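# Pull the protruding nail fully out with two robot hands

## Task

Remove the nail that stands up so it is completely free of its hole. Until it is out, the robot's own body must not touch the nail, or the task may fail. A nail still dangling from a held tool directly over a nail hole is not counted as out. A pulled nail may drop a little way from a tool. Whatever the robot is still holding when the scene ends may fall.

## Robot and tools

Robot: two arms, left_arm (base near y = +0.30 m) and right_arm (base near y = -0.33 m), each ending in a five-finger hand. left_arm has a left hand, right_arm a right hand. Joint ranges in rad: waist -2.880 to 2.880, shoulder 0.000 to 3.142, elbow 0.000 to 3.019 (straight at 2.964), wrist pitch -1.693 to 1.571, wrist yaw -1.571 to 1.571, wrist roll -2.094 to 2.094.

Scene frame: origin at table height between the nominal bases, +x out over the table, +y toward left_arm, +z up. Left/right arm names do not match image sides. Reported end_effector_position (m) and end_effector_quat_wxyz are in this frame and may be off by a few cm.

Hand point: a point 0.05 m in front of the palm and 0.15 m from the wrist face. Its +z runs along the straight fingers, +y points out of the palm, +x runs across the palm away from the thumb on the right hand and toward the thumb on the left hand. Straight fingers extend 0.06-0.07 m past the point and sit 0.06 m behind it along -y. A wrist bracket on the little-finger side can collide with things.

The row: every motion command is a row of exactly 28 numbers, each in [-1, 1], always covering both arms. Order: left_arm dx, dy, dz, rx, ry, rz; left hand little, ring, middle, index, thumb_bend, thumb_turn, force_limit, speed; then the same 14 for right_arm and its hand. Pose numbers are offsets, not poses: they are measured along the axes of that arm's current Hand target (not the scene axes), starting from the Hand target when the action or move begins. 1.0 equals 0.6 m for dx/dy/dz and 180 degrees for the rotation vector rx/ry/rz. Repeating an offset moves the hand further. Six zeros means no new pose for that arm. Orientation commands are clipped to within 40 degrees of the measured orientation each step.

Hand numbers are absolute targets: fingers -1 straight, +1 curled; thumb_bend -1 straight, +1 bent; thumb_turn -1 beside the palm, +1 opposite the fingers. force_limit maps -1 to about 0 N and +1 to 10 N (15 N for the two thumb motors). speed grows from near zero at -1 to full at +0.48 and above. Use speed -0.94 or lower for a gentle grip. There is no 'unchanged' value: to keep a hand as is, resend the last eight numbers actually executed for it (or, if none yet, its hand_measured six plus hand_force_limit and hand_speed). With the thumb turned in, the hand wraps objects 0.035-0.065 m thick, or handles down to about 0.025 m; thumb tip and index pad can pinch light things.

Tools:
execute_actions(actions, cameras): actions is a list of actions; each action is a table of up to 15 rows, one per 1/30 s step, the last row held to step 15. All rows in an action count from the same start pose. Images are returned only for an empty actions list or when cameras names them.
move(target, speed, blend, blocking, cameras): target is one 28-number row or a list of up to 15 rows; all offsets count from the Hand targets at the move's start, not from the previous target. Hands go in straight lines with no collision avoidance. speed is m/s, 0.002 to 4.3, default 0.25 (turns up to twice that in rad/s), one value or one per target. blend in m rounds corners; 0 stops at each target. All paths are capped at 10 s. blocking=false returns after about 0.5 s while the move continues.
wait(seconds, cameras): 0 to 3600 s, sends nothing new; a running move keeps going.
stop(cameras): brakes a running move.
zoom_image(camera, region): camera is one of cam_high, cam_low, cam_work, cam_left_wrist, cam_right_wrist; region [x0, y0, x1, y1] in pixels, at most 504 by 504, from the latest image. Full sizes: 896x504 for the first three, 672x504 for the wrist cameras.
show_instructions(): shows the reference images.
finished_scene(scene): ends the scene, optional scene = 1.

Results: each arm's Hand target (the commanded pose after clipping; next offsets start here), hand point pose, joint positions, velocities (may read 'within noise'), torques (offset, scaled, noisy; numbers 3 and 4 wrap at ±28 N m), motor temperatures. Per hand: hand_measured, hand_stopped_by (moving, target, force, stalled, fault), hand_load_n (fingertip force, positive pushing open; a lost grip shows as load near 0), hand_force_limit, hand_speed, all in the motor order above. move adds a 'move:' line such as done, off_target, moving, held or fault, plus limits (paced = clipped, held = steps withheld). Resting 1-3 cm (up to 5 cm) below the command in free air is normal sag, not contact; to close the gap resend the missing offset.

Cautions: do not touch the nail with hand or arm before it is out; do not leave it hanging over a hole. Avoid drops, slams, fast contacts, pressing far past a contact, and heavy finger loads. Keep the arms and hands from meeting; a hand closing on the other hand's fingers counts as a collision. Nothing may fall off the table. Blocked arms keep pushing until commanded back past their hand point. Long holds and stretched arms heat motors; at 85 °C a MOTOR HOT line appears, at 100 °C the arm drops for 30-60 s. Loose objects may be nudged occasionally.

Each tool is called by a JSON object that holds its "api" and its "payload".

Reference images:

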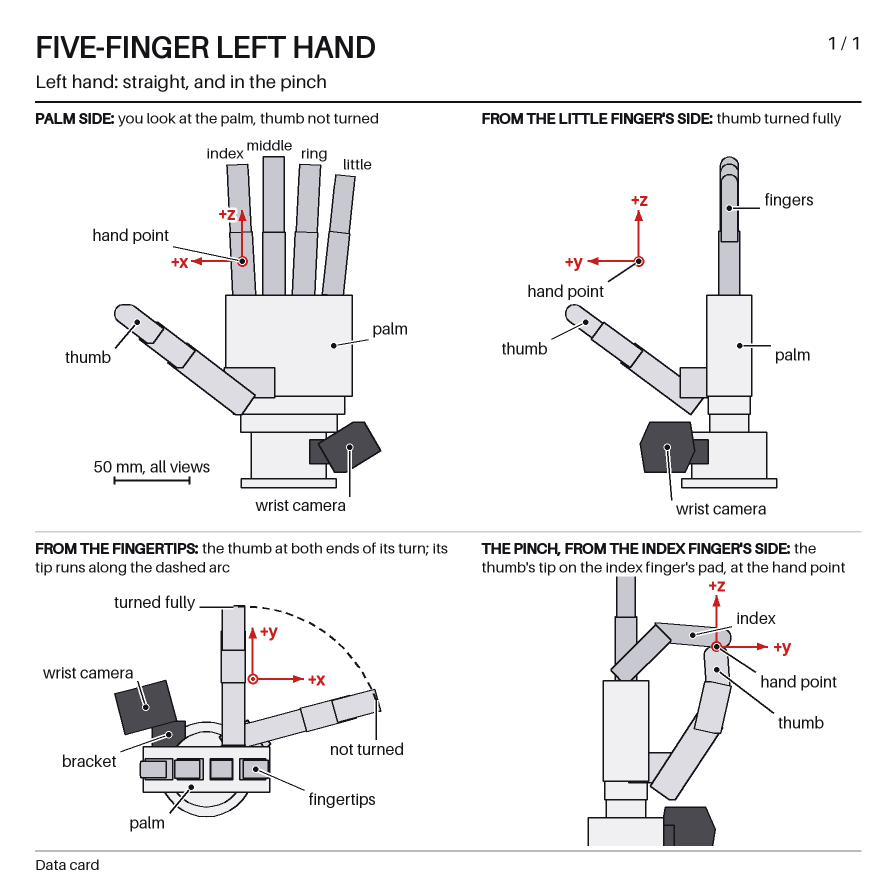

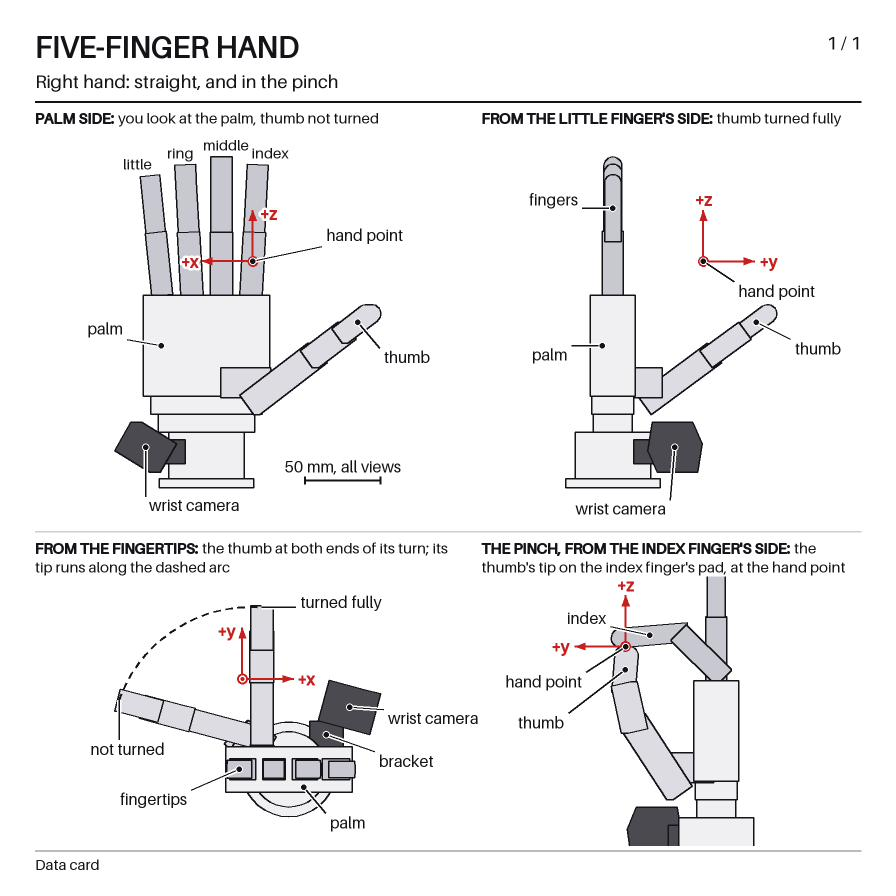

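## Session

{"api": "execute_actions", "payload": {"actions": []}}

Scene clock: 0.00 s.
left_arm: end_effector_position=(+0.1793, +0.4967, +0.1346) hand_measured=(-1.000, -1.000, -1.000, -1.000, -1.000, -1.000) hand_load_n=(+0.0, +0.0, +0.0, +0.0, +0.0, +0.0) hand_stopped_by=(target, target, target, target, target, target) hand_force_limit=0.00 hand_speed=-0.80 end_effector_quat_wxyz=(-0.008, -0.303, +0.953, +0.003) | right_arm: end_effector_position=(+0.2154, +0.0611, +0.1381) hand_measured=(-1.000, -1.000, -1.000, -1.000, -1.000, -1.000) hand_load_n=(+0.0, +0.0, +0.0, +0.0, +0.0, +0.0) hand_stopped_by=(target, target, target, target, target, target) hand_force_limit=0.00 hand_speed=-0.80 end_effector_quat_wxyz=(+0.280, -0.410, +0.860, -0.118)
Joint positions: left_arm=[0.631 1.083 0.837 -1.338 -0.012 1.605] | right_arm=[1.1 1.262 0.911 -0.899 0.538 1.723]
Joint velocities: within noise
Joint torques (N m): no reading
Motor temperatures (°C): left_arm=[27 27 25 26 24 28] | right_arm=[20 25 24 25 22 26]
Heat: left arm: hottest wrist roll 28 °C; right arm: hottest wrist roll 26 °C.
Hand target: left_arm +0.1847, +0.5008, +0.1409; +0.001, -0.303, +0.953, +0.007 | right_arm +0.2180, +0.0667, +0.1439; +0.285, -0.408, +0.860, -0.114

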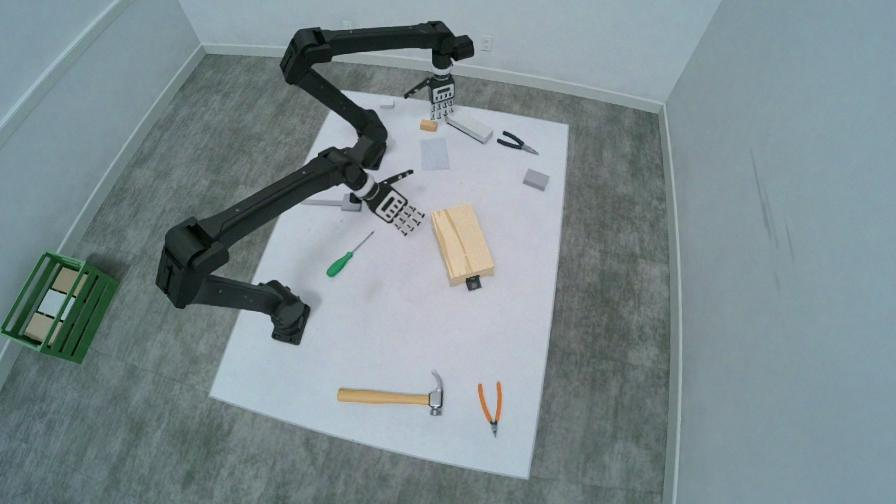

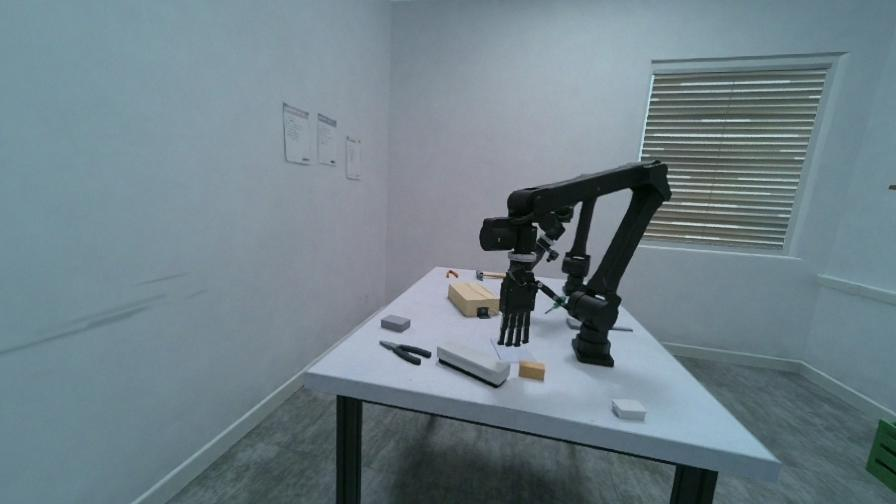

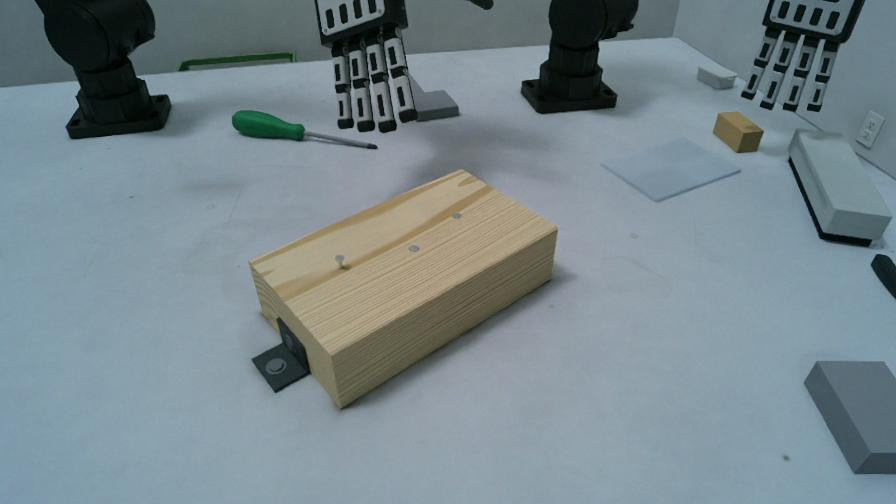

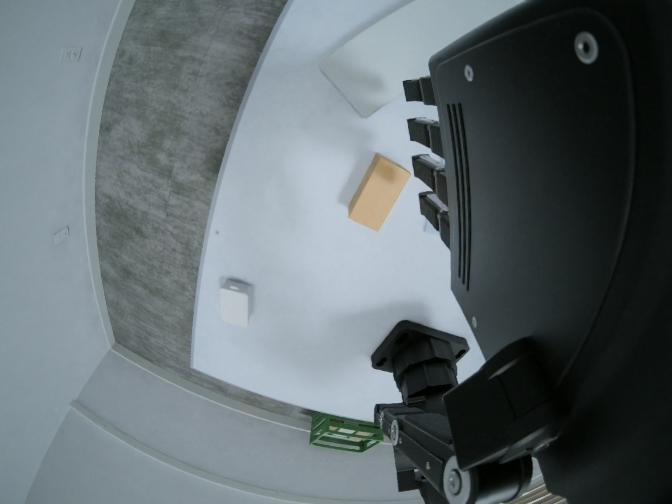

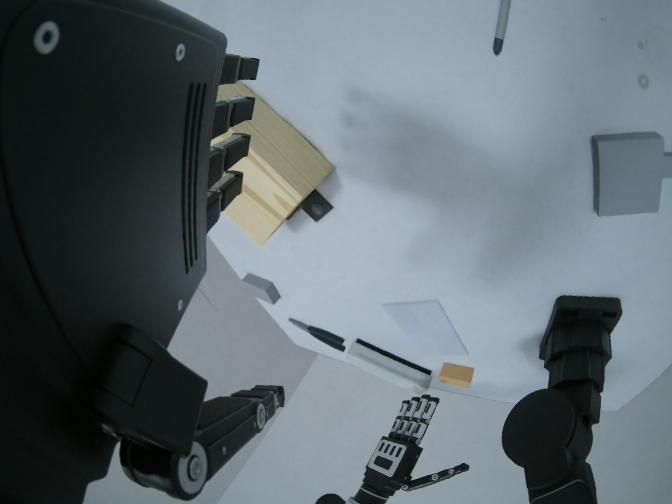

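{"api": "zoom_image", "payload": {"camera": "cam_high", "region": [330, 170, 560, 450]}}

{"api": "zoom_image", "payload": {"camera": "cam_work", "region": [230, 150, 570, 420]}}

{"api": "zoom_image", "payload": {"camera": "cam_high", "region": [320, 350, 540, 460]}}

Scaled by 1.800 from the camera's image (finer frame: 1280x720).

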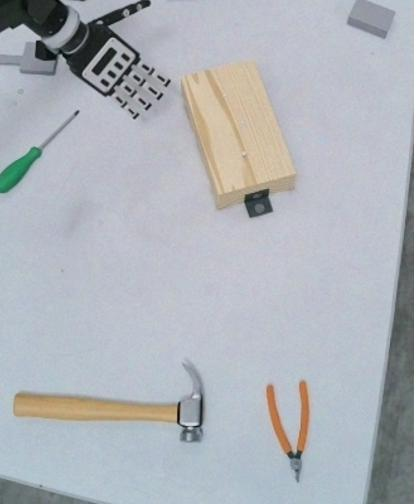

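Scaled by 1.482 from the camera's image (finer frame: 1280x720).

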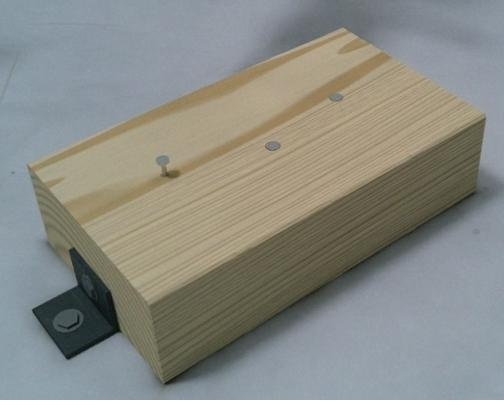

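Scaled by 2.291 from the camera's image (finer frame: 1280x720).

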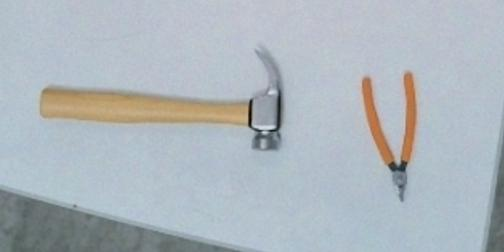

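{"api": "zoom_image", "payload": {"camera": "cam_high", "region": [200, 300, 420, 480]}}

{"api": "move", "payload": {"target": [0,0,0,0,0,0,-1,-1,-1,-1,-1,-1,0,-0.8, 0.597,-0.573,-0.104,0.0903,0.2388,0.1545,-1,-1,-1,-1,-1,1,0,0], "speed": 0.2, "cameras": ["all"]}}

Scaled by 2.291 from the camera's image (finer frame: 1280x720).

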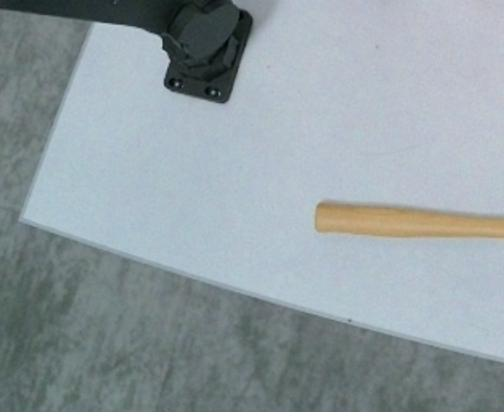

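Scene clock: 205.73 s.
left_arm: end_effector_position=(+0.1793, +0.4967, +0.1346) hand_measured=(-1.000, -1.000, -1.000, -1.000, -1.000, -1.000) hand_load_n=(+0.0, +0.0, +0.0, +0.0, -0.5, +0.0) hand_stopped_by=(target, target, target, target, target, target) hand_force_limit=0.00 hand_speed=-0.80 end_effector_quat_wxyz=(-0.008, -0.303, +0.953, +0.003) | right_arm: end_effector_position=(+0.2063, -0.4274, +0.1832) hand_measured=(-1.000, -1.000, -1.000, -1.000, -1.000, +1.000) hand_load_n=(+0.0, -0.5, -0.5, +0.0, +0.0, +0.0) hand_stopped_by=(target, target, target, target, target, target) hand_force_limit=0.00 hand_speed=0.00 end_effector_quat_wxyz=(+0.006, -0.083, +0.952, -0.294)
Joint positions: left_arm=[0.631 1.083 0.837 -1.338 -0.012 1.605] | right_arm=[-0.26 0.798 0.803 -1.354 0.56 1.104]
Joint torques (N m): left_arm=[-0.91 -5.48 10.21 0.58 -0.05 -0.08] | right_arm=[-1.26 -0.26 14.13 0.85 0.25 -0.21]
Motor temperatures (°C): left_arm=[27 27 33 25 23 27] | right_arm=[20 25 31 25 22 24]
Heat: left arm: hottest elbow 33 °C; right arm: hottest elbow 31 °C.
Hand target: left_arm +0.1847, +0.5008, +0.1409; +0.001, -0.303, +0.953, +0.007 | right_arm +0.2194, -0.4306, +0.1995; +0.026, -0.082, +0.950, -0.300
Off the commanded pose: left_arm 0.009 m, 1 deg | right_arm 0.021 m, 2 deg.
move: off_target (right_arm)

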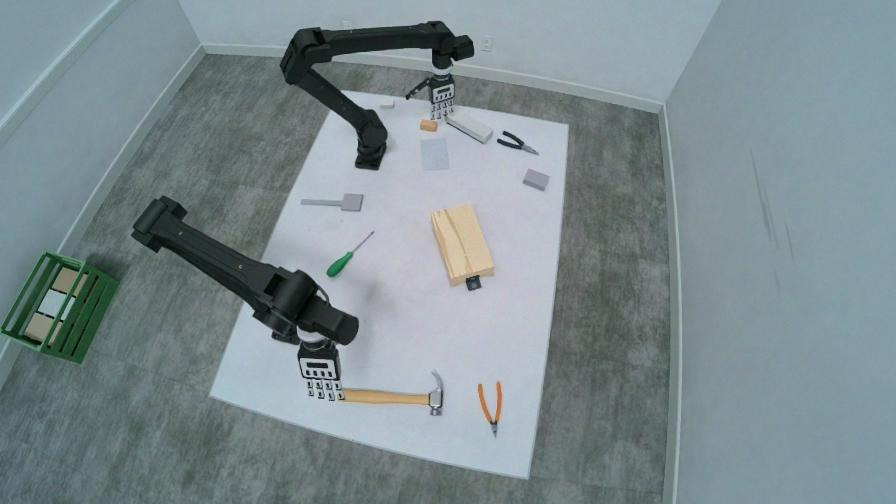

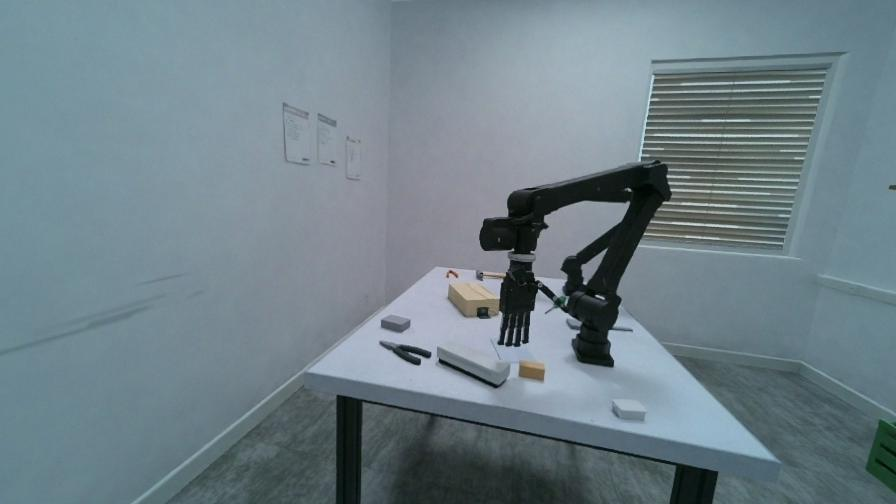

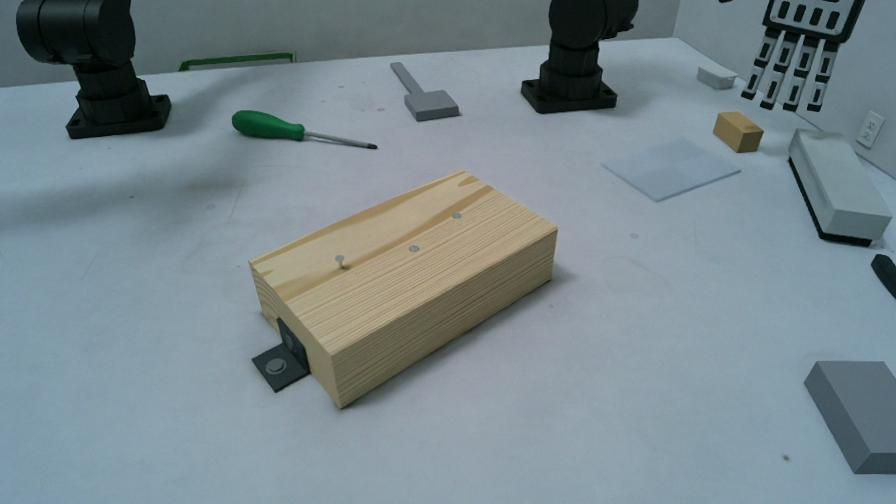

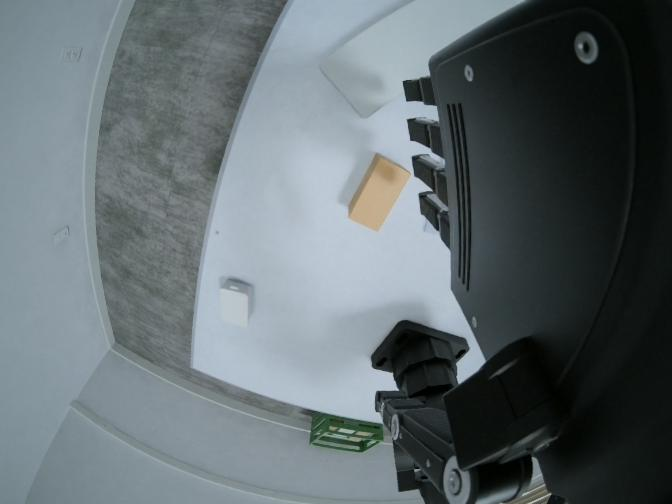

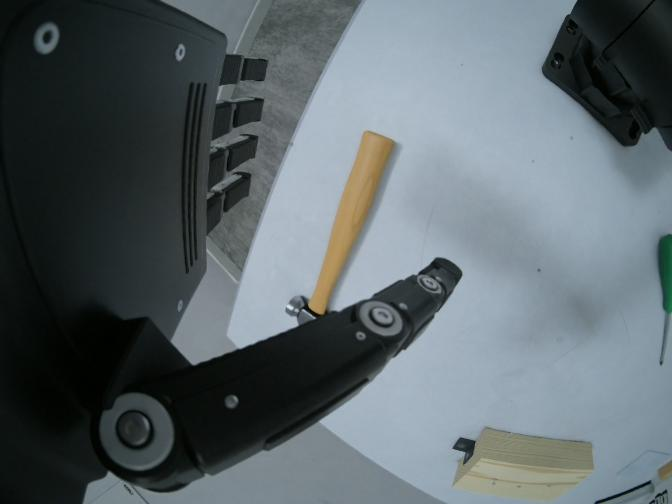

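{"api": "zoom_image", "payload": {"camera": "cam_high", "region": [280, 320, 460, 430]}}

{"api": "zoom_image", "payload": {"camera": "cam_right_wrist", "region": [200, 0, 540, 340]}}

Scaled by 2.800 from the camera's image (finer frame: 1280x720).

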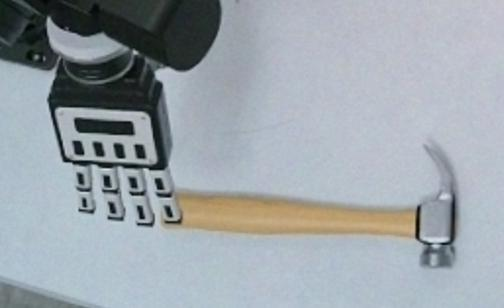

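Scaled by 1.482 from the camera's image (finer frame: 960x720).

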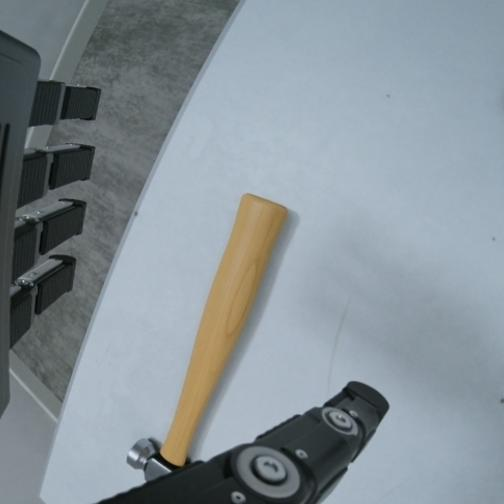

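{"api": "move", "payload": {"target": [0,0,0,0,0,0,-1,-1,-1,-1,-1,-1,0,-0.8, -0.131,0.029,0.081,-0.195,0.003,0.010,-1,-1,-1,-1,-1,1,0,0], "speed": 0.2, "cameras": ["cam_high","cam_right_wrist","cam_work"]}}

Scene clock: 319.73 s.
left_arm: end_effector_position=(+0.1793, +0.4967, +0.1346) hand_measured=(-1.000, -1.000, -1.000, -1.000, -1.000, -1.000) hand_load_n=(+0.0, +0.0, +0.0, +0.0, +0.0, +0.0) hand_stopped_by=(target, target, target, target, target, target) hand_force_limit=0.00 hand_speed=-0.80 end_effector_quat_wxyz=(-0.008, -0.303, +0.953, +0.003) | right_arm: end_effector_position=(+0.2865, -0.4207, +0.1358) hand_measured=(-1.000, -1.000, -1.000, -1.000, -1.000, +1.000) hand_load_n=(+0.0, +0.0, +0.0, +0.0, -0.5, +0.0) hand_stopped_by=(target, target, target, target, target, target) hand_force_limit=0.00 hand_speed=0.00 end_effector_quat_wxyz=(-0.014, -0.066, +0.998, +0.008)
Joint positions: left_arm=[0.631 1.083 0.837 -1.338 -0.012 1.605] | right_arm=[-0.53 1.265 0.977 -1.315 0.002 0.939]
Joint torques (N m): left_arm=[-0.79 -5.71 10.24 0.55 -0.07 -0.09] | right_arm=[-1.55 -6.77 14.5 -0.57 -0.19 -0.11]
Heat: left arm: hottest elbow 33 °C; right arm: hottest elbow 34 °C.
Hand target: left_arm +0.1847, +0.5008, +0.1409; +0.001, -0.303, +0.953, +0.007 | right_arm +0.2993, -0.4305, +0.1498; +0.000, -0.070, +0.998, +0.001
Off the commanded pose: left_arm 0.009 m, 1 deg | right_arm 0.021 m, 2 deg.
move: off_target (right_arm)
Images, in order (width x height): cam_high 896x504, cam_work 896x504, cam_right_wrist 672x504.

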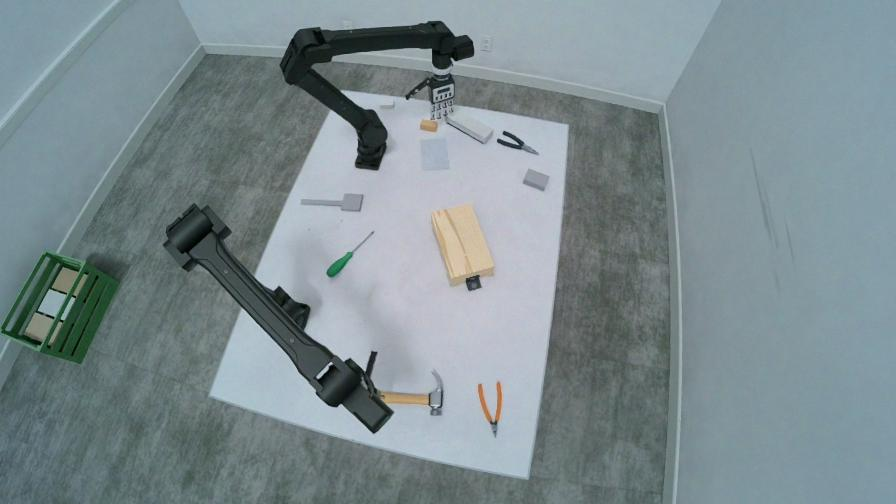

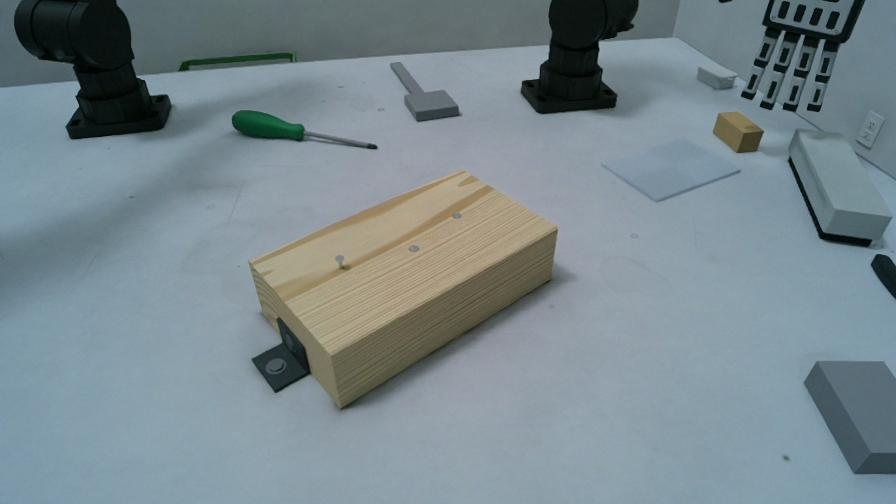

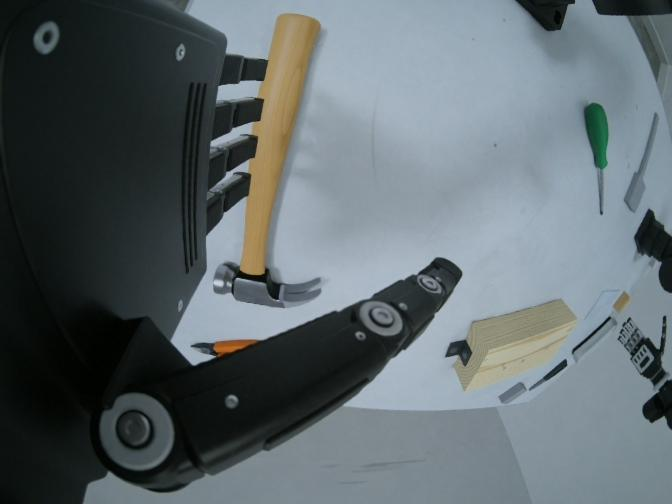

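{"api": "move", "payload": {"target": [0,0,0,0,0,0,-1,-1,-1,-1,-1,-1,0,-0.8, 0.014,-0.099,0.05,0,0,0,-1,-1,-1,-1,-1,1,0,0], "speed": 0.15, "cameras": ["cam_high","cam_right_wrist"]}}

Scene clock: 331.47 s.
left_arm: end_effector_position=(+0.1793, +0.4967, +0.1346) hand_measured=(-1.000, -1.000, -1.000, -1.000, -1.000, -1.000) hand_load_n=(+0.0, -0.5, +0.0, +0.0, +0.0, +0.0) hand_stopped_by=(target, target, target, target, target, target) hand_force_limit=0.00 hand_speed=-0.80 end_effector_quat_wxyz=(-0.008, -0.303, +0.953, +0.003) | right_arm: end_effector_position=(+0.2831, -0.4777, +0.1091) hand_measured=(-1.000, -1.000, -1.000, -1.000, -1.000, +1.000) hand_load_n=(+0.0, +0.0, +0.0, +0.0, +0.0, +0.0) hand_stopped_by=(target, target, target, target, target, target) hand_force_limit=0.00 hand_speed=0.00 end_effector_quat_wxyz=(-0.018, -0.063, +0.998, +0.014)
Joint positions: left_arm=[0.631 1.083 0.837 -1.338 -0.012 1.605] | right_arm=[-0.675 1.373 1.001 -1.244 0.002 0.8]
Joint torques (N m): left_arm=[-0.97 -5.36 10.25 0.51 -0.07 -0.08] | right_arm=[-0.85 -8.41 13.7 0.08 -0.16 -0.14]
Heat: left arm: hottest elbow 33 °C; right arm: hottest elbow 34 °C.
Hand target: left_arm +0.1847, +0.5008, +0.1409; +0.001, -0.303, +0.953, +0.007 | right_arm +0.2993, -0.4906, +0.1197; +0.000, -0.070, +0.998, +0.000
Off the commanded pose: left_arm 0.009 m, 1 deg | right_arm 0.023 m, 3 deg.
move: off_target (right_arm)

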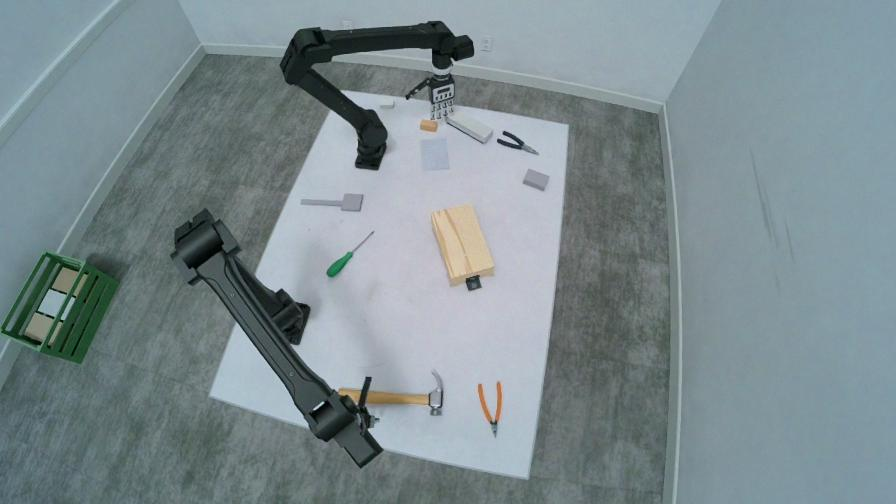

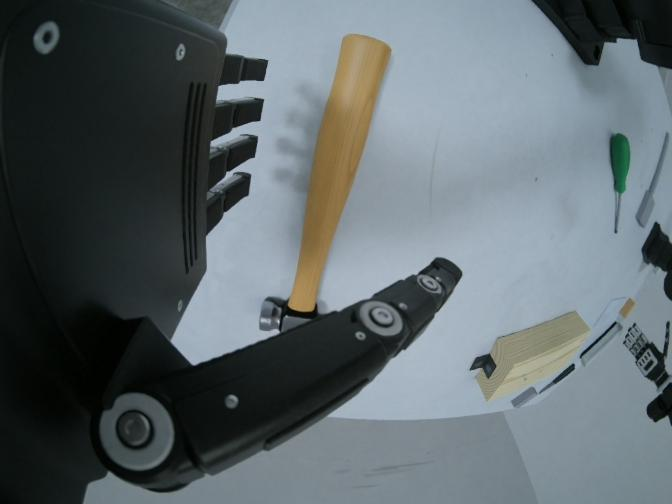

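{"api": "move", "payload": {"target": [0,0,0,0,0,0,-1,-1,-1,-1,-1,-1,0,-0.8, -0.05,-0.007,0.05,0,0,0,-1,-1,-1,-1,-1,1,0,0], "speed": 0.1, "cameras": ["cam_high","cam_right_wrist"]}}

Scene clock: 337.60 s.
left_arm: end_effector_position=(+0.1793, +0.4967, +0.1346) hand_measured=(-1.000, -1.000, -1.000, -1.000, -1.000, -1.000) hand_load_n=(+0.0, +0.0, +0.0, +0.0, +0.0, +0.0) hand_stopped_by=(target, target, target, target, target, target) hand_force_limit=0.00 hand_speed=-0.80 end_effector_quat_wxyz=(-0.008, -0.303, +0.953, +0.003) | right_arm: end_effector_position=(+0.3091, -0.4798, +0.0811) hand_measured=(-1.000, -1.000, -1.000, -1.000, -1.000, +1.000) hand_load_n=(+0.0, +0.0, +0.0, +0.0, +0.0, +0.0) hand_stopped_by=(target, target, target, target, target, target) hand_force_limit=0.00 hand_speed=0.00 end_effector_quat_wxyz=(-0.017, -0.075, +0.997, +0.014)
Joint positions: left_arm=[0.631 1.083 0.837 -1.338 -0.012 1.605] | right_arm=[-0.638 1.465 1.015 -1.165 0 0.813]
Joint torques (N m): left_arm=[-0.85 -5.77 10.17 0.57 -0.06 -0.09] | right_arm=[-0.5 -8.82 13.49 0.38 -0.11 0.16]
Heat: left arm: hottest elbow 33 °C; right arm: hottest elbow 34 °C.
Hand target: left_arm +0.1847, +0.5008, +0.1409; +0.001, -0.303, +0.953, +0.007 | right_arm +0.3295, -0.4904, +0.0898; +0.000, -0.070, +0.998, +0.000
Off the commanded pose: left_arm 0.009 m, 1 deg | right_arm 0.025 m, 3 deg.
move: off_target (right_arm)

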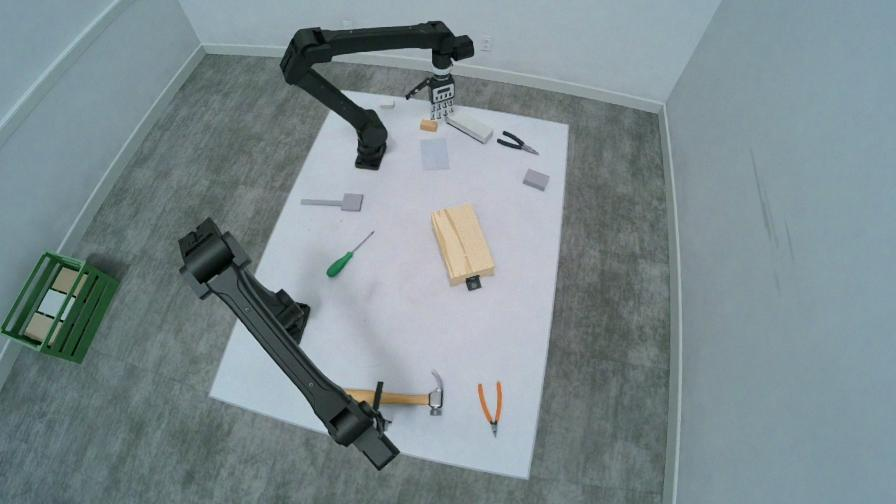

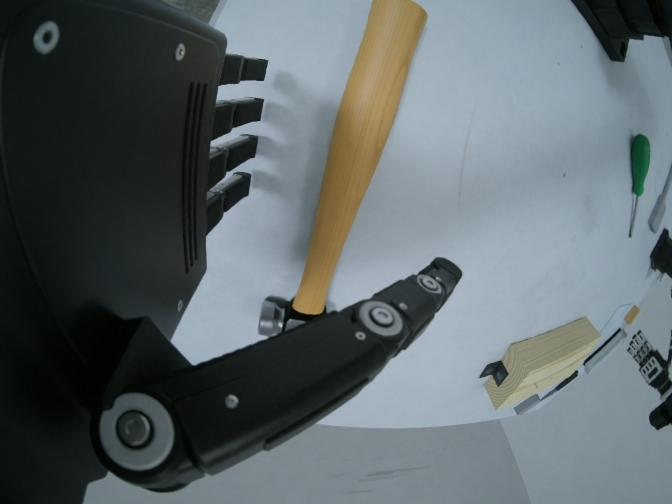

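{"api": "move", "payload": {"target": [[0,0,0,0,0,0,-1,-1,-1,-1,-1,-1,0,-0.8, -0.083,-0.012,0.008,0,0,0,-1,-1,-1,-1,-1,1,0,0],[0,0,0,0,0,0,-1,-1,-1,-1,-1,-1,0,-0.8, -0.097,0.088,0.008,0,0,0,-1,-1,-1,-1,-1,1,0,0]], "speed": 0.08, "cameras": ["cam_high","cam_right_wrist"]}}

Scene clock: 360.80 s.
left_arm: end_effector_position=(+0.1793, +0.4967, +0.1346) hand_measured=(-1.000, -1.000, -1.000, -1.000, -1.000, -1.000) hand_load_n=(+0.0, +0.0, +0.0, +0.0, +0.0, +0.0) hand_stopped_by=(target, target, target, target, target, target) hand_force_limit=0.00 hand_speed=-0.80 end_effector_quat_wxyz=(-0.008, -0.303, +0.953, +0.003) | right_arm: end_effector_position=(+0.3805, -0.4325, +0.0874) hand_measured=(-1.000, -1.000, -1.000, -1.000, -1.000, +1.000) hand_load_n=(+0.0, +0.0, +0.0, +0.0, +0.0, +0.0) hand_stopped_by=(target, target, target, target, target, target) hand_force_limit=0.00 hand_speed=0.00 end_effector_quat_wxyz=(-0.003, -0.076, +0.997, +0.002)
Joint positions: left_arm=[0.631 1.083 0.837 -1.338 -0.012 1.605] | right_arm=[-0.448 1.529 1.108 -1.156 0 1.001]
Joint torques (N m): left_arm=[-0.85 -5.48 10.13 0.54 -0.06 -0.1] | right_arm=[-0.44 -12.45 8.05 0.18 -0.09 0.14]
Heat: left arm: hottest elbow 34 °C; right arm: hottest elbow 35 °C.
Hand target: left_arm +0.1847, +0.5008, +0.1409; +0.001, -0.303, +0.953, +0.007 | right_arm +0.3797, -0.4300, +0.0850; +0.000, -0.070, +0.998, +0.000
Off the commanded pose: left_arm 0.009 m, 1 deg | right_arm 0.004 m, 1 deg.
move: done

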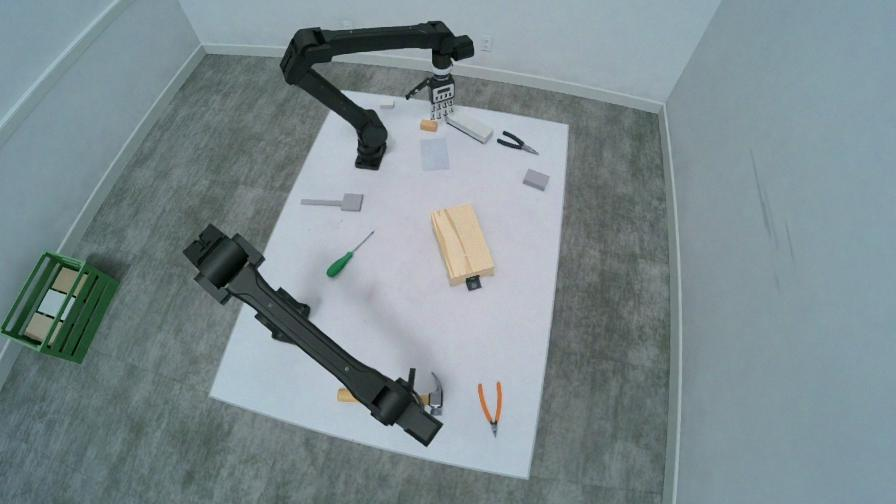

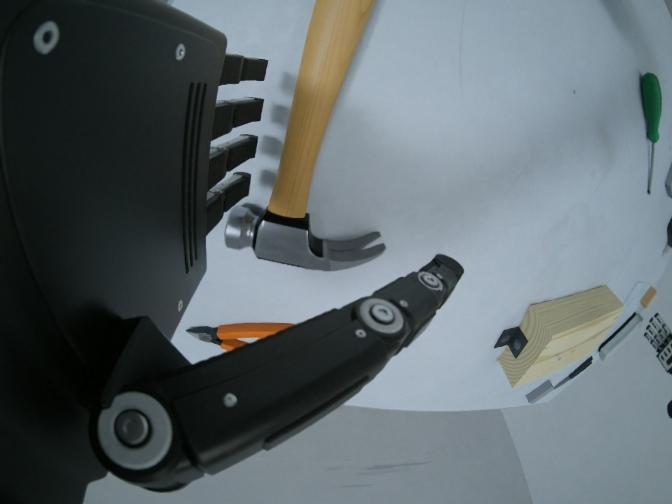

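{"api": "move", "payload": {"target": [[0,0,0,0,0,0,-1,-1,-1,-1,-1,-1,0,-0.8, 0.025,0.003,0.014,0,0,0,-1,-1,-1,-1,-1,1,0,0],[0,0,0,0,0,0,-1,-1,-1,-1,-1,-1,0,-0.8, 0.013,0.083,0.014,0,0,0,-1,-1,-1,-1,-1,1,0,0]], "speed": 0.06, "cameras": ["cam_high","cam_right_wrist"]}}

Scene clock: 374.33 s.
left_arm: end_effector_position=(+0.1793, +0.4967, +0.1346) hand_measured=(-1.000, -1.000, -1.000, -1.000, -1.000, -1.000) hand_load_n=(+0.0, +0.0, +0.0, +0.0, +0.0, +0.0) hand_stopped_by=(target, target, target, target, target, target) hand_force_limit=0.00 hand_speed=-0.80 end_effector_quat_wxyz=(-0.008, -0.303, +0.953, +0.003) | right_arm: end_effector_position=(+0.3659, -0.3890, +0.0777) hand_measured=(-1.000, -1.000, -1.000, -1.000, -1.000, +1.000) hand_load_n=(+0.0, +0.0, +0.0, +0.0, +0.0, +0.0) hand_stopped_by=(target, target, target, target, target, target) hand_force_limit=0.00 hand_speed=0.00 end_effector_quat_wxyz=(-0.004, -0.070, +0.998, -0.002)
Joint positions: left_arm=[0.631 1.083 0.837 -1.338 -0.012 1.605] | right_arm=[-0.358 1.465 1.009 -1.122 0.006 1.102]
Joint torques (N m): left_arm=[-1.03 -6.01 10.17 0.59 -0.07 -0.08] | right_arm=[0.03 -11.34 8.06 0.35 -0.31 0.15]
Heat: left arm: hottest elbow 34 °C; right arm: hottest elbow 34 °C.
Hand target: left_arm +0.1847, +0.5008, +0.1409; +0.001, -0.303, +0.953, +0.007 | right_arm +0.3650, -0.3818, +0.0766; +0.000, -0.070, +0.998, +0.000
Off the commanded pose: left_arm 0.009 m, 1 deg | right_arm 0.007 m, 1 deg.
move: done

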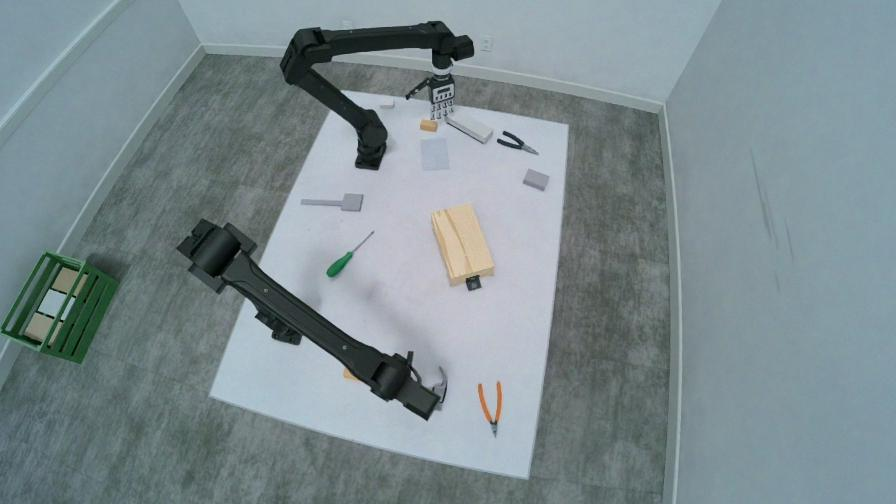

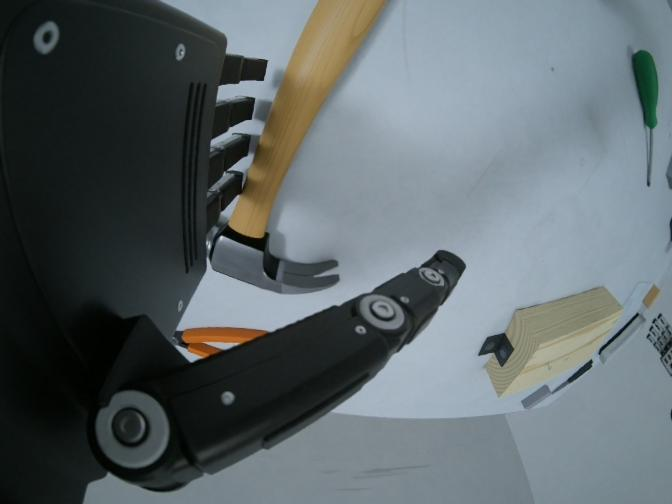

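{"api": "move", "payload": {"target": [0,0,0,0,0,0,-1,-1,-1,-1,-1,-1,0,-0.8, -0.02,0.133,0,0,0,0,-1,-1,-1,-1,-1,1,0,0], "speed": 0.06, "cameras": ["cam_high","cam_right_wrist"]}}

Scene clock: 380.93 s.
left_arm: end_effector_position=(+0.1793, +0.4967, +0.1346) hand_measured=(-1.000, -1.000, -1.000, -1.000, -1.000, -1.000) hand_load_n=(+0.0, +0.0, +0.0, +0.0, -0.5, +0.0) hand_stopped_by=(target, target, target, target, target, target) hand_force_limit=0.00 hand_speed=-0.80 end_effector_quat_wxyz=(-0.008, -0.303, +0.953, +0.003) | right_arm: end_effector_position=(+0.3690, -0.3086, +0.0800) hand_measured=(-1.000, -1.000, -1.000, -1.000, -1.000, +1.000) hand_load_n=(+0.0, +0.0, +0.0, +0.0, -0.5, +0.0) hand_stopped_by=(target, target, target, target, target, target) hand_force_limit=0.00 hand_speed=0.00 end_effector_quat_wxyz=(-0.001, -0.069, +0.998, -0.003)
Joint positions: left_arm=[0.631 1.083 0.837 -1.338 -0.012 1.605] | right_arm=[-0.151 1.419 0.968 -1.12 0.007 1.312]
Joint torques (N m): left_arm=[-1.38 -5.83 10.15 0.57 -0.08 -0.1] | right_arm=[0.03 -10.75 7.75 0.32 -0.38 0.07]
Heat: left arm: hottest elbow 34 °C; right arm: hottest elbow 33 °C.
Hand target: left_arm +0.1847, +0.5008, +0.1409; +0.001, -0.303, +0.953, +0.007 | right_arm +0.3658, -0.3012, +0.0768; +0.000, -0.070, +0.998, +0.000
Off the commanded pose: left_arm 0.009 m, 1 deg | right_arm 0.009 m, 0 deg.
move: done

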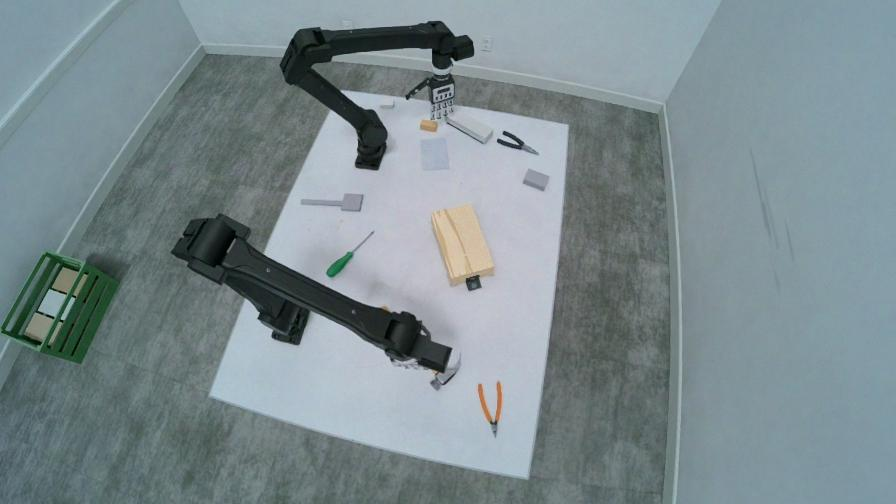

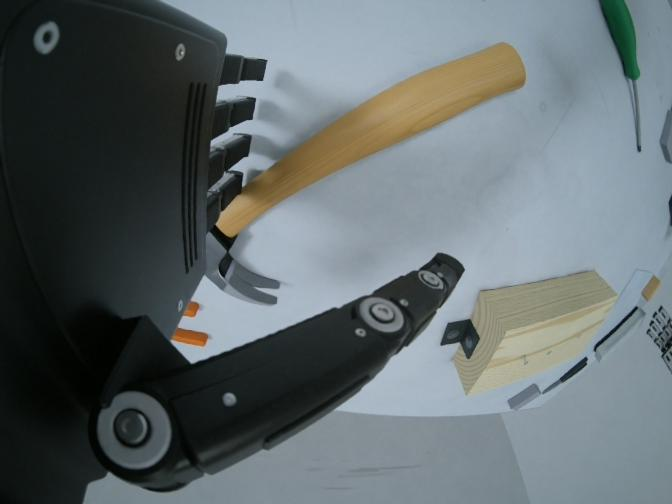

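{"api": "move", "payload": {"target": [[0,0,0,0,0,0,-1,-1,-1,-1,-1,-1,0,-0.8, 0,-0.02,-0.283,0,0,0,-1,-1,-1,-1,-1,1,0,0],[0,0,0,0,0,0,-1,-1,-1,-1,-1,-1,0,-0.8, 0.164,0.133,-0.172,0.1288,-0.3271,-0.7013,-1,-1,-1,-1,-1,1,0,0]], "speed": [0.12,0.25], "blend": [0.02,0], "cameras": ["cam_high","cam_right_wrist","cam_work"]}}

Scene clock: 416.97 s.
left_arm: end_effector_position=(+0.1793, +0.4967, +0.1346) hand_measured=(-1.000, -1.000, -1.000, -1.000, -1.000, -1.000) hand_load_n=(+0.0, +0.0, +0.0, +0.0, +0.0, +0.0) hand_stopped_by=(target, target, target, target, target, target) hand_force_limit=0.00 hand_speed=-0.80 end_effector_quat_wxyz=(-0.008, -0.303, +0.953, +0.003) | right_arm: end_effector_position=(+0.2649, -0.2386, +0.1863) hand_measured=(-1.000, -1.000, -1.000, -1.000, -1.000, +1.000) hand_load_n=(+0.0, +0.0, +0.0, +0.0, -0.5, +0.0) hand_stopped_by=(target, target, target, target, target, target) hand_force_limit=0.00 hand_speed=0.00 end_effector_quat_wxyz=(-0.405, +0.860, -0.279, +0.134)
Joint positions: left_arm=[0.631 1.083 0.837 -1.338 -0.012 1.605] | right_arm=[-0.112 0.874 0.754 -0.884 -0.718 -0.807]
Joint torques (N m): left_arm=[-0.79 -5.71 10.24 0.57 -0.06 -0.09] | right_arm=[-0.15 -4.66 9.74 0.28 -0.53 -0.14]
Heat: left arm: hottest elbow 34 °C; right arm: hottest elbow 31 °C.
Hand target: left_arm +0.1847, +0.5008, +0.1409; +0.001, -0.303, +0.953, +0.007 | right_arm +0.2572, -0.2360, +0.1800; -0.404, +0.864, -0.272, +0.127
Off the commanded pose: left_arm 0.009 m, 1 deg | right_arm 0.010 m, 1 deg.
move: done
Images, in order (width x height): cam_high 896x504, cam_work 896x504, cam_right_wrist 672x504.

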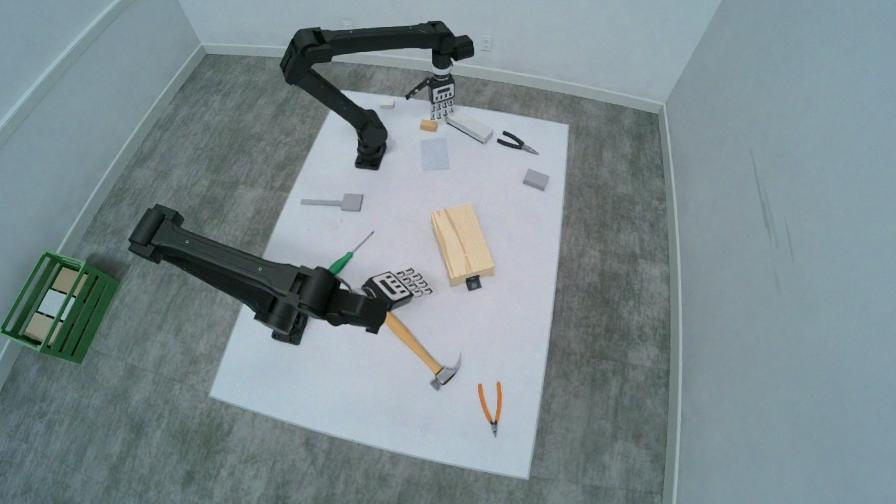

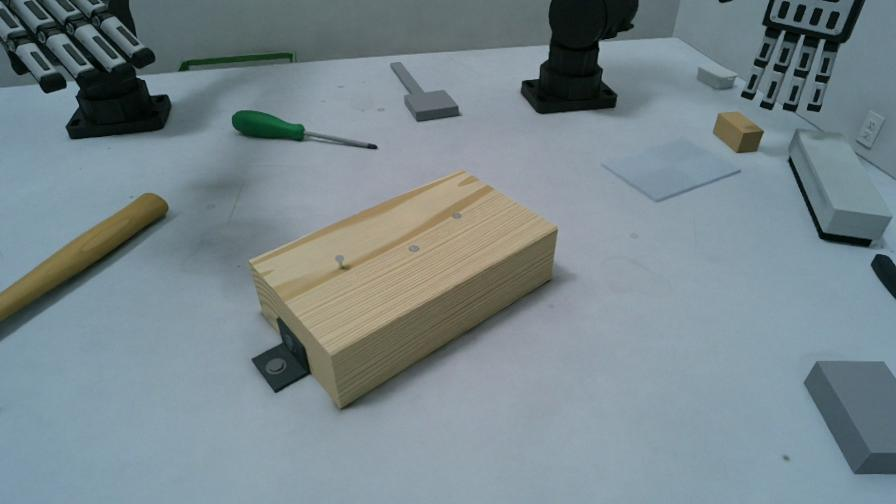

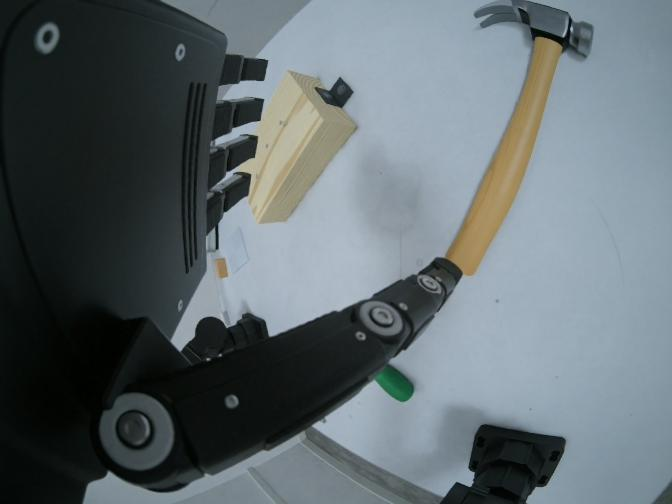

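{"api": "zoom_image", "payload": {"camera": "cam_high", "region": [340, 240, 500, 400]}}

{"api": "zoom_image", "payload": {"camera": "cam_right_wrist", "region": [400, 0, 672, 290]}}

Scaled by 3.150 from the camera's image (finer frame: 1280x720).

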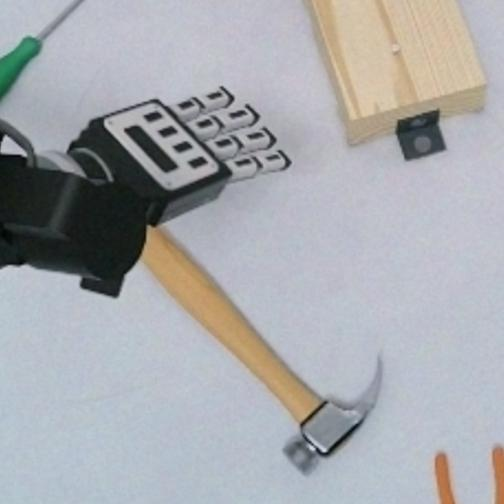

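Scaled by 1.738 from the camera's image (finer frame: 960x720).

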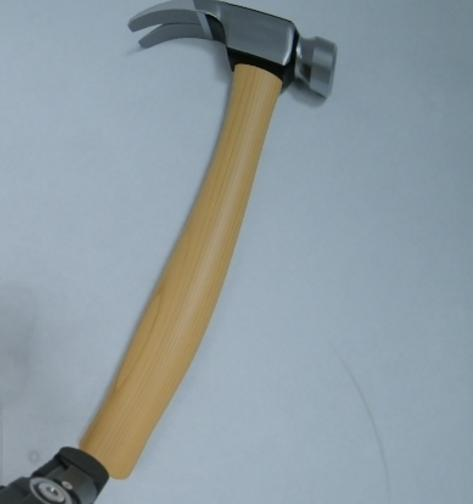

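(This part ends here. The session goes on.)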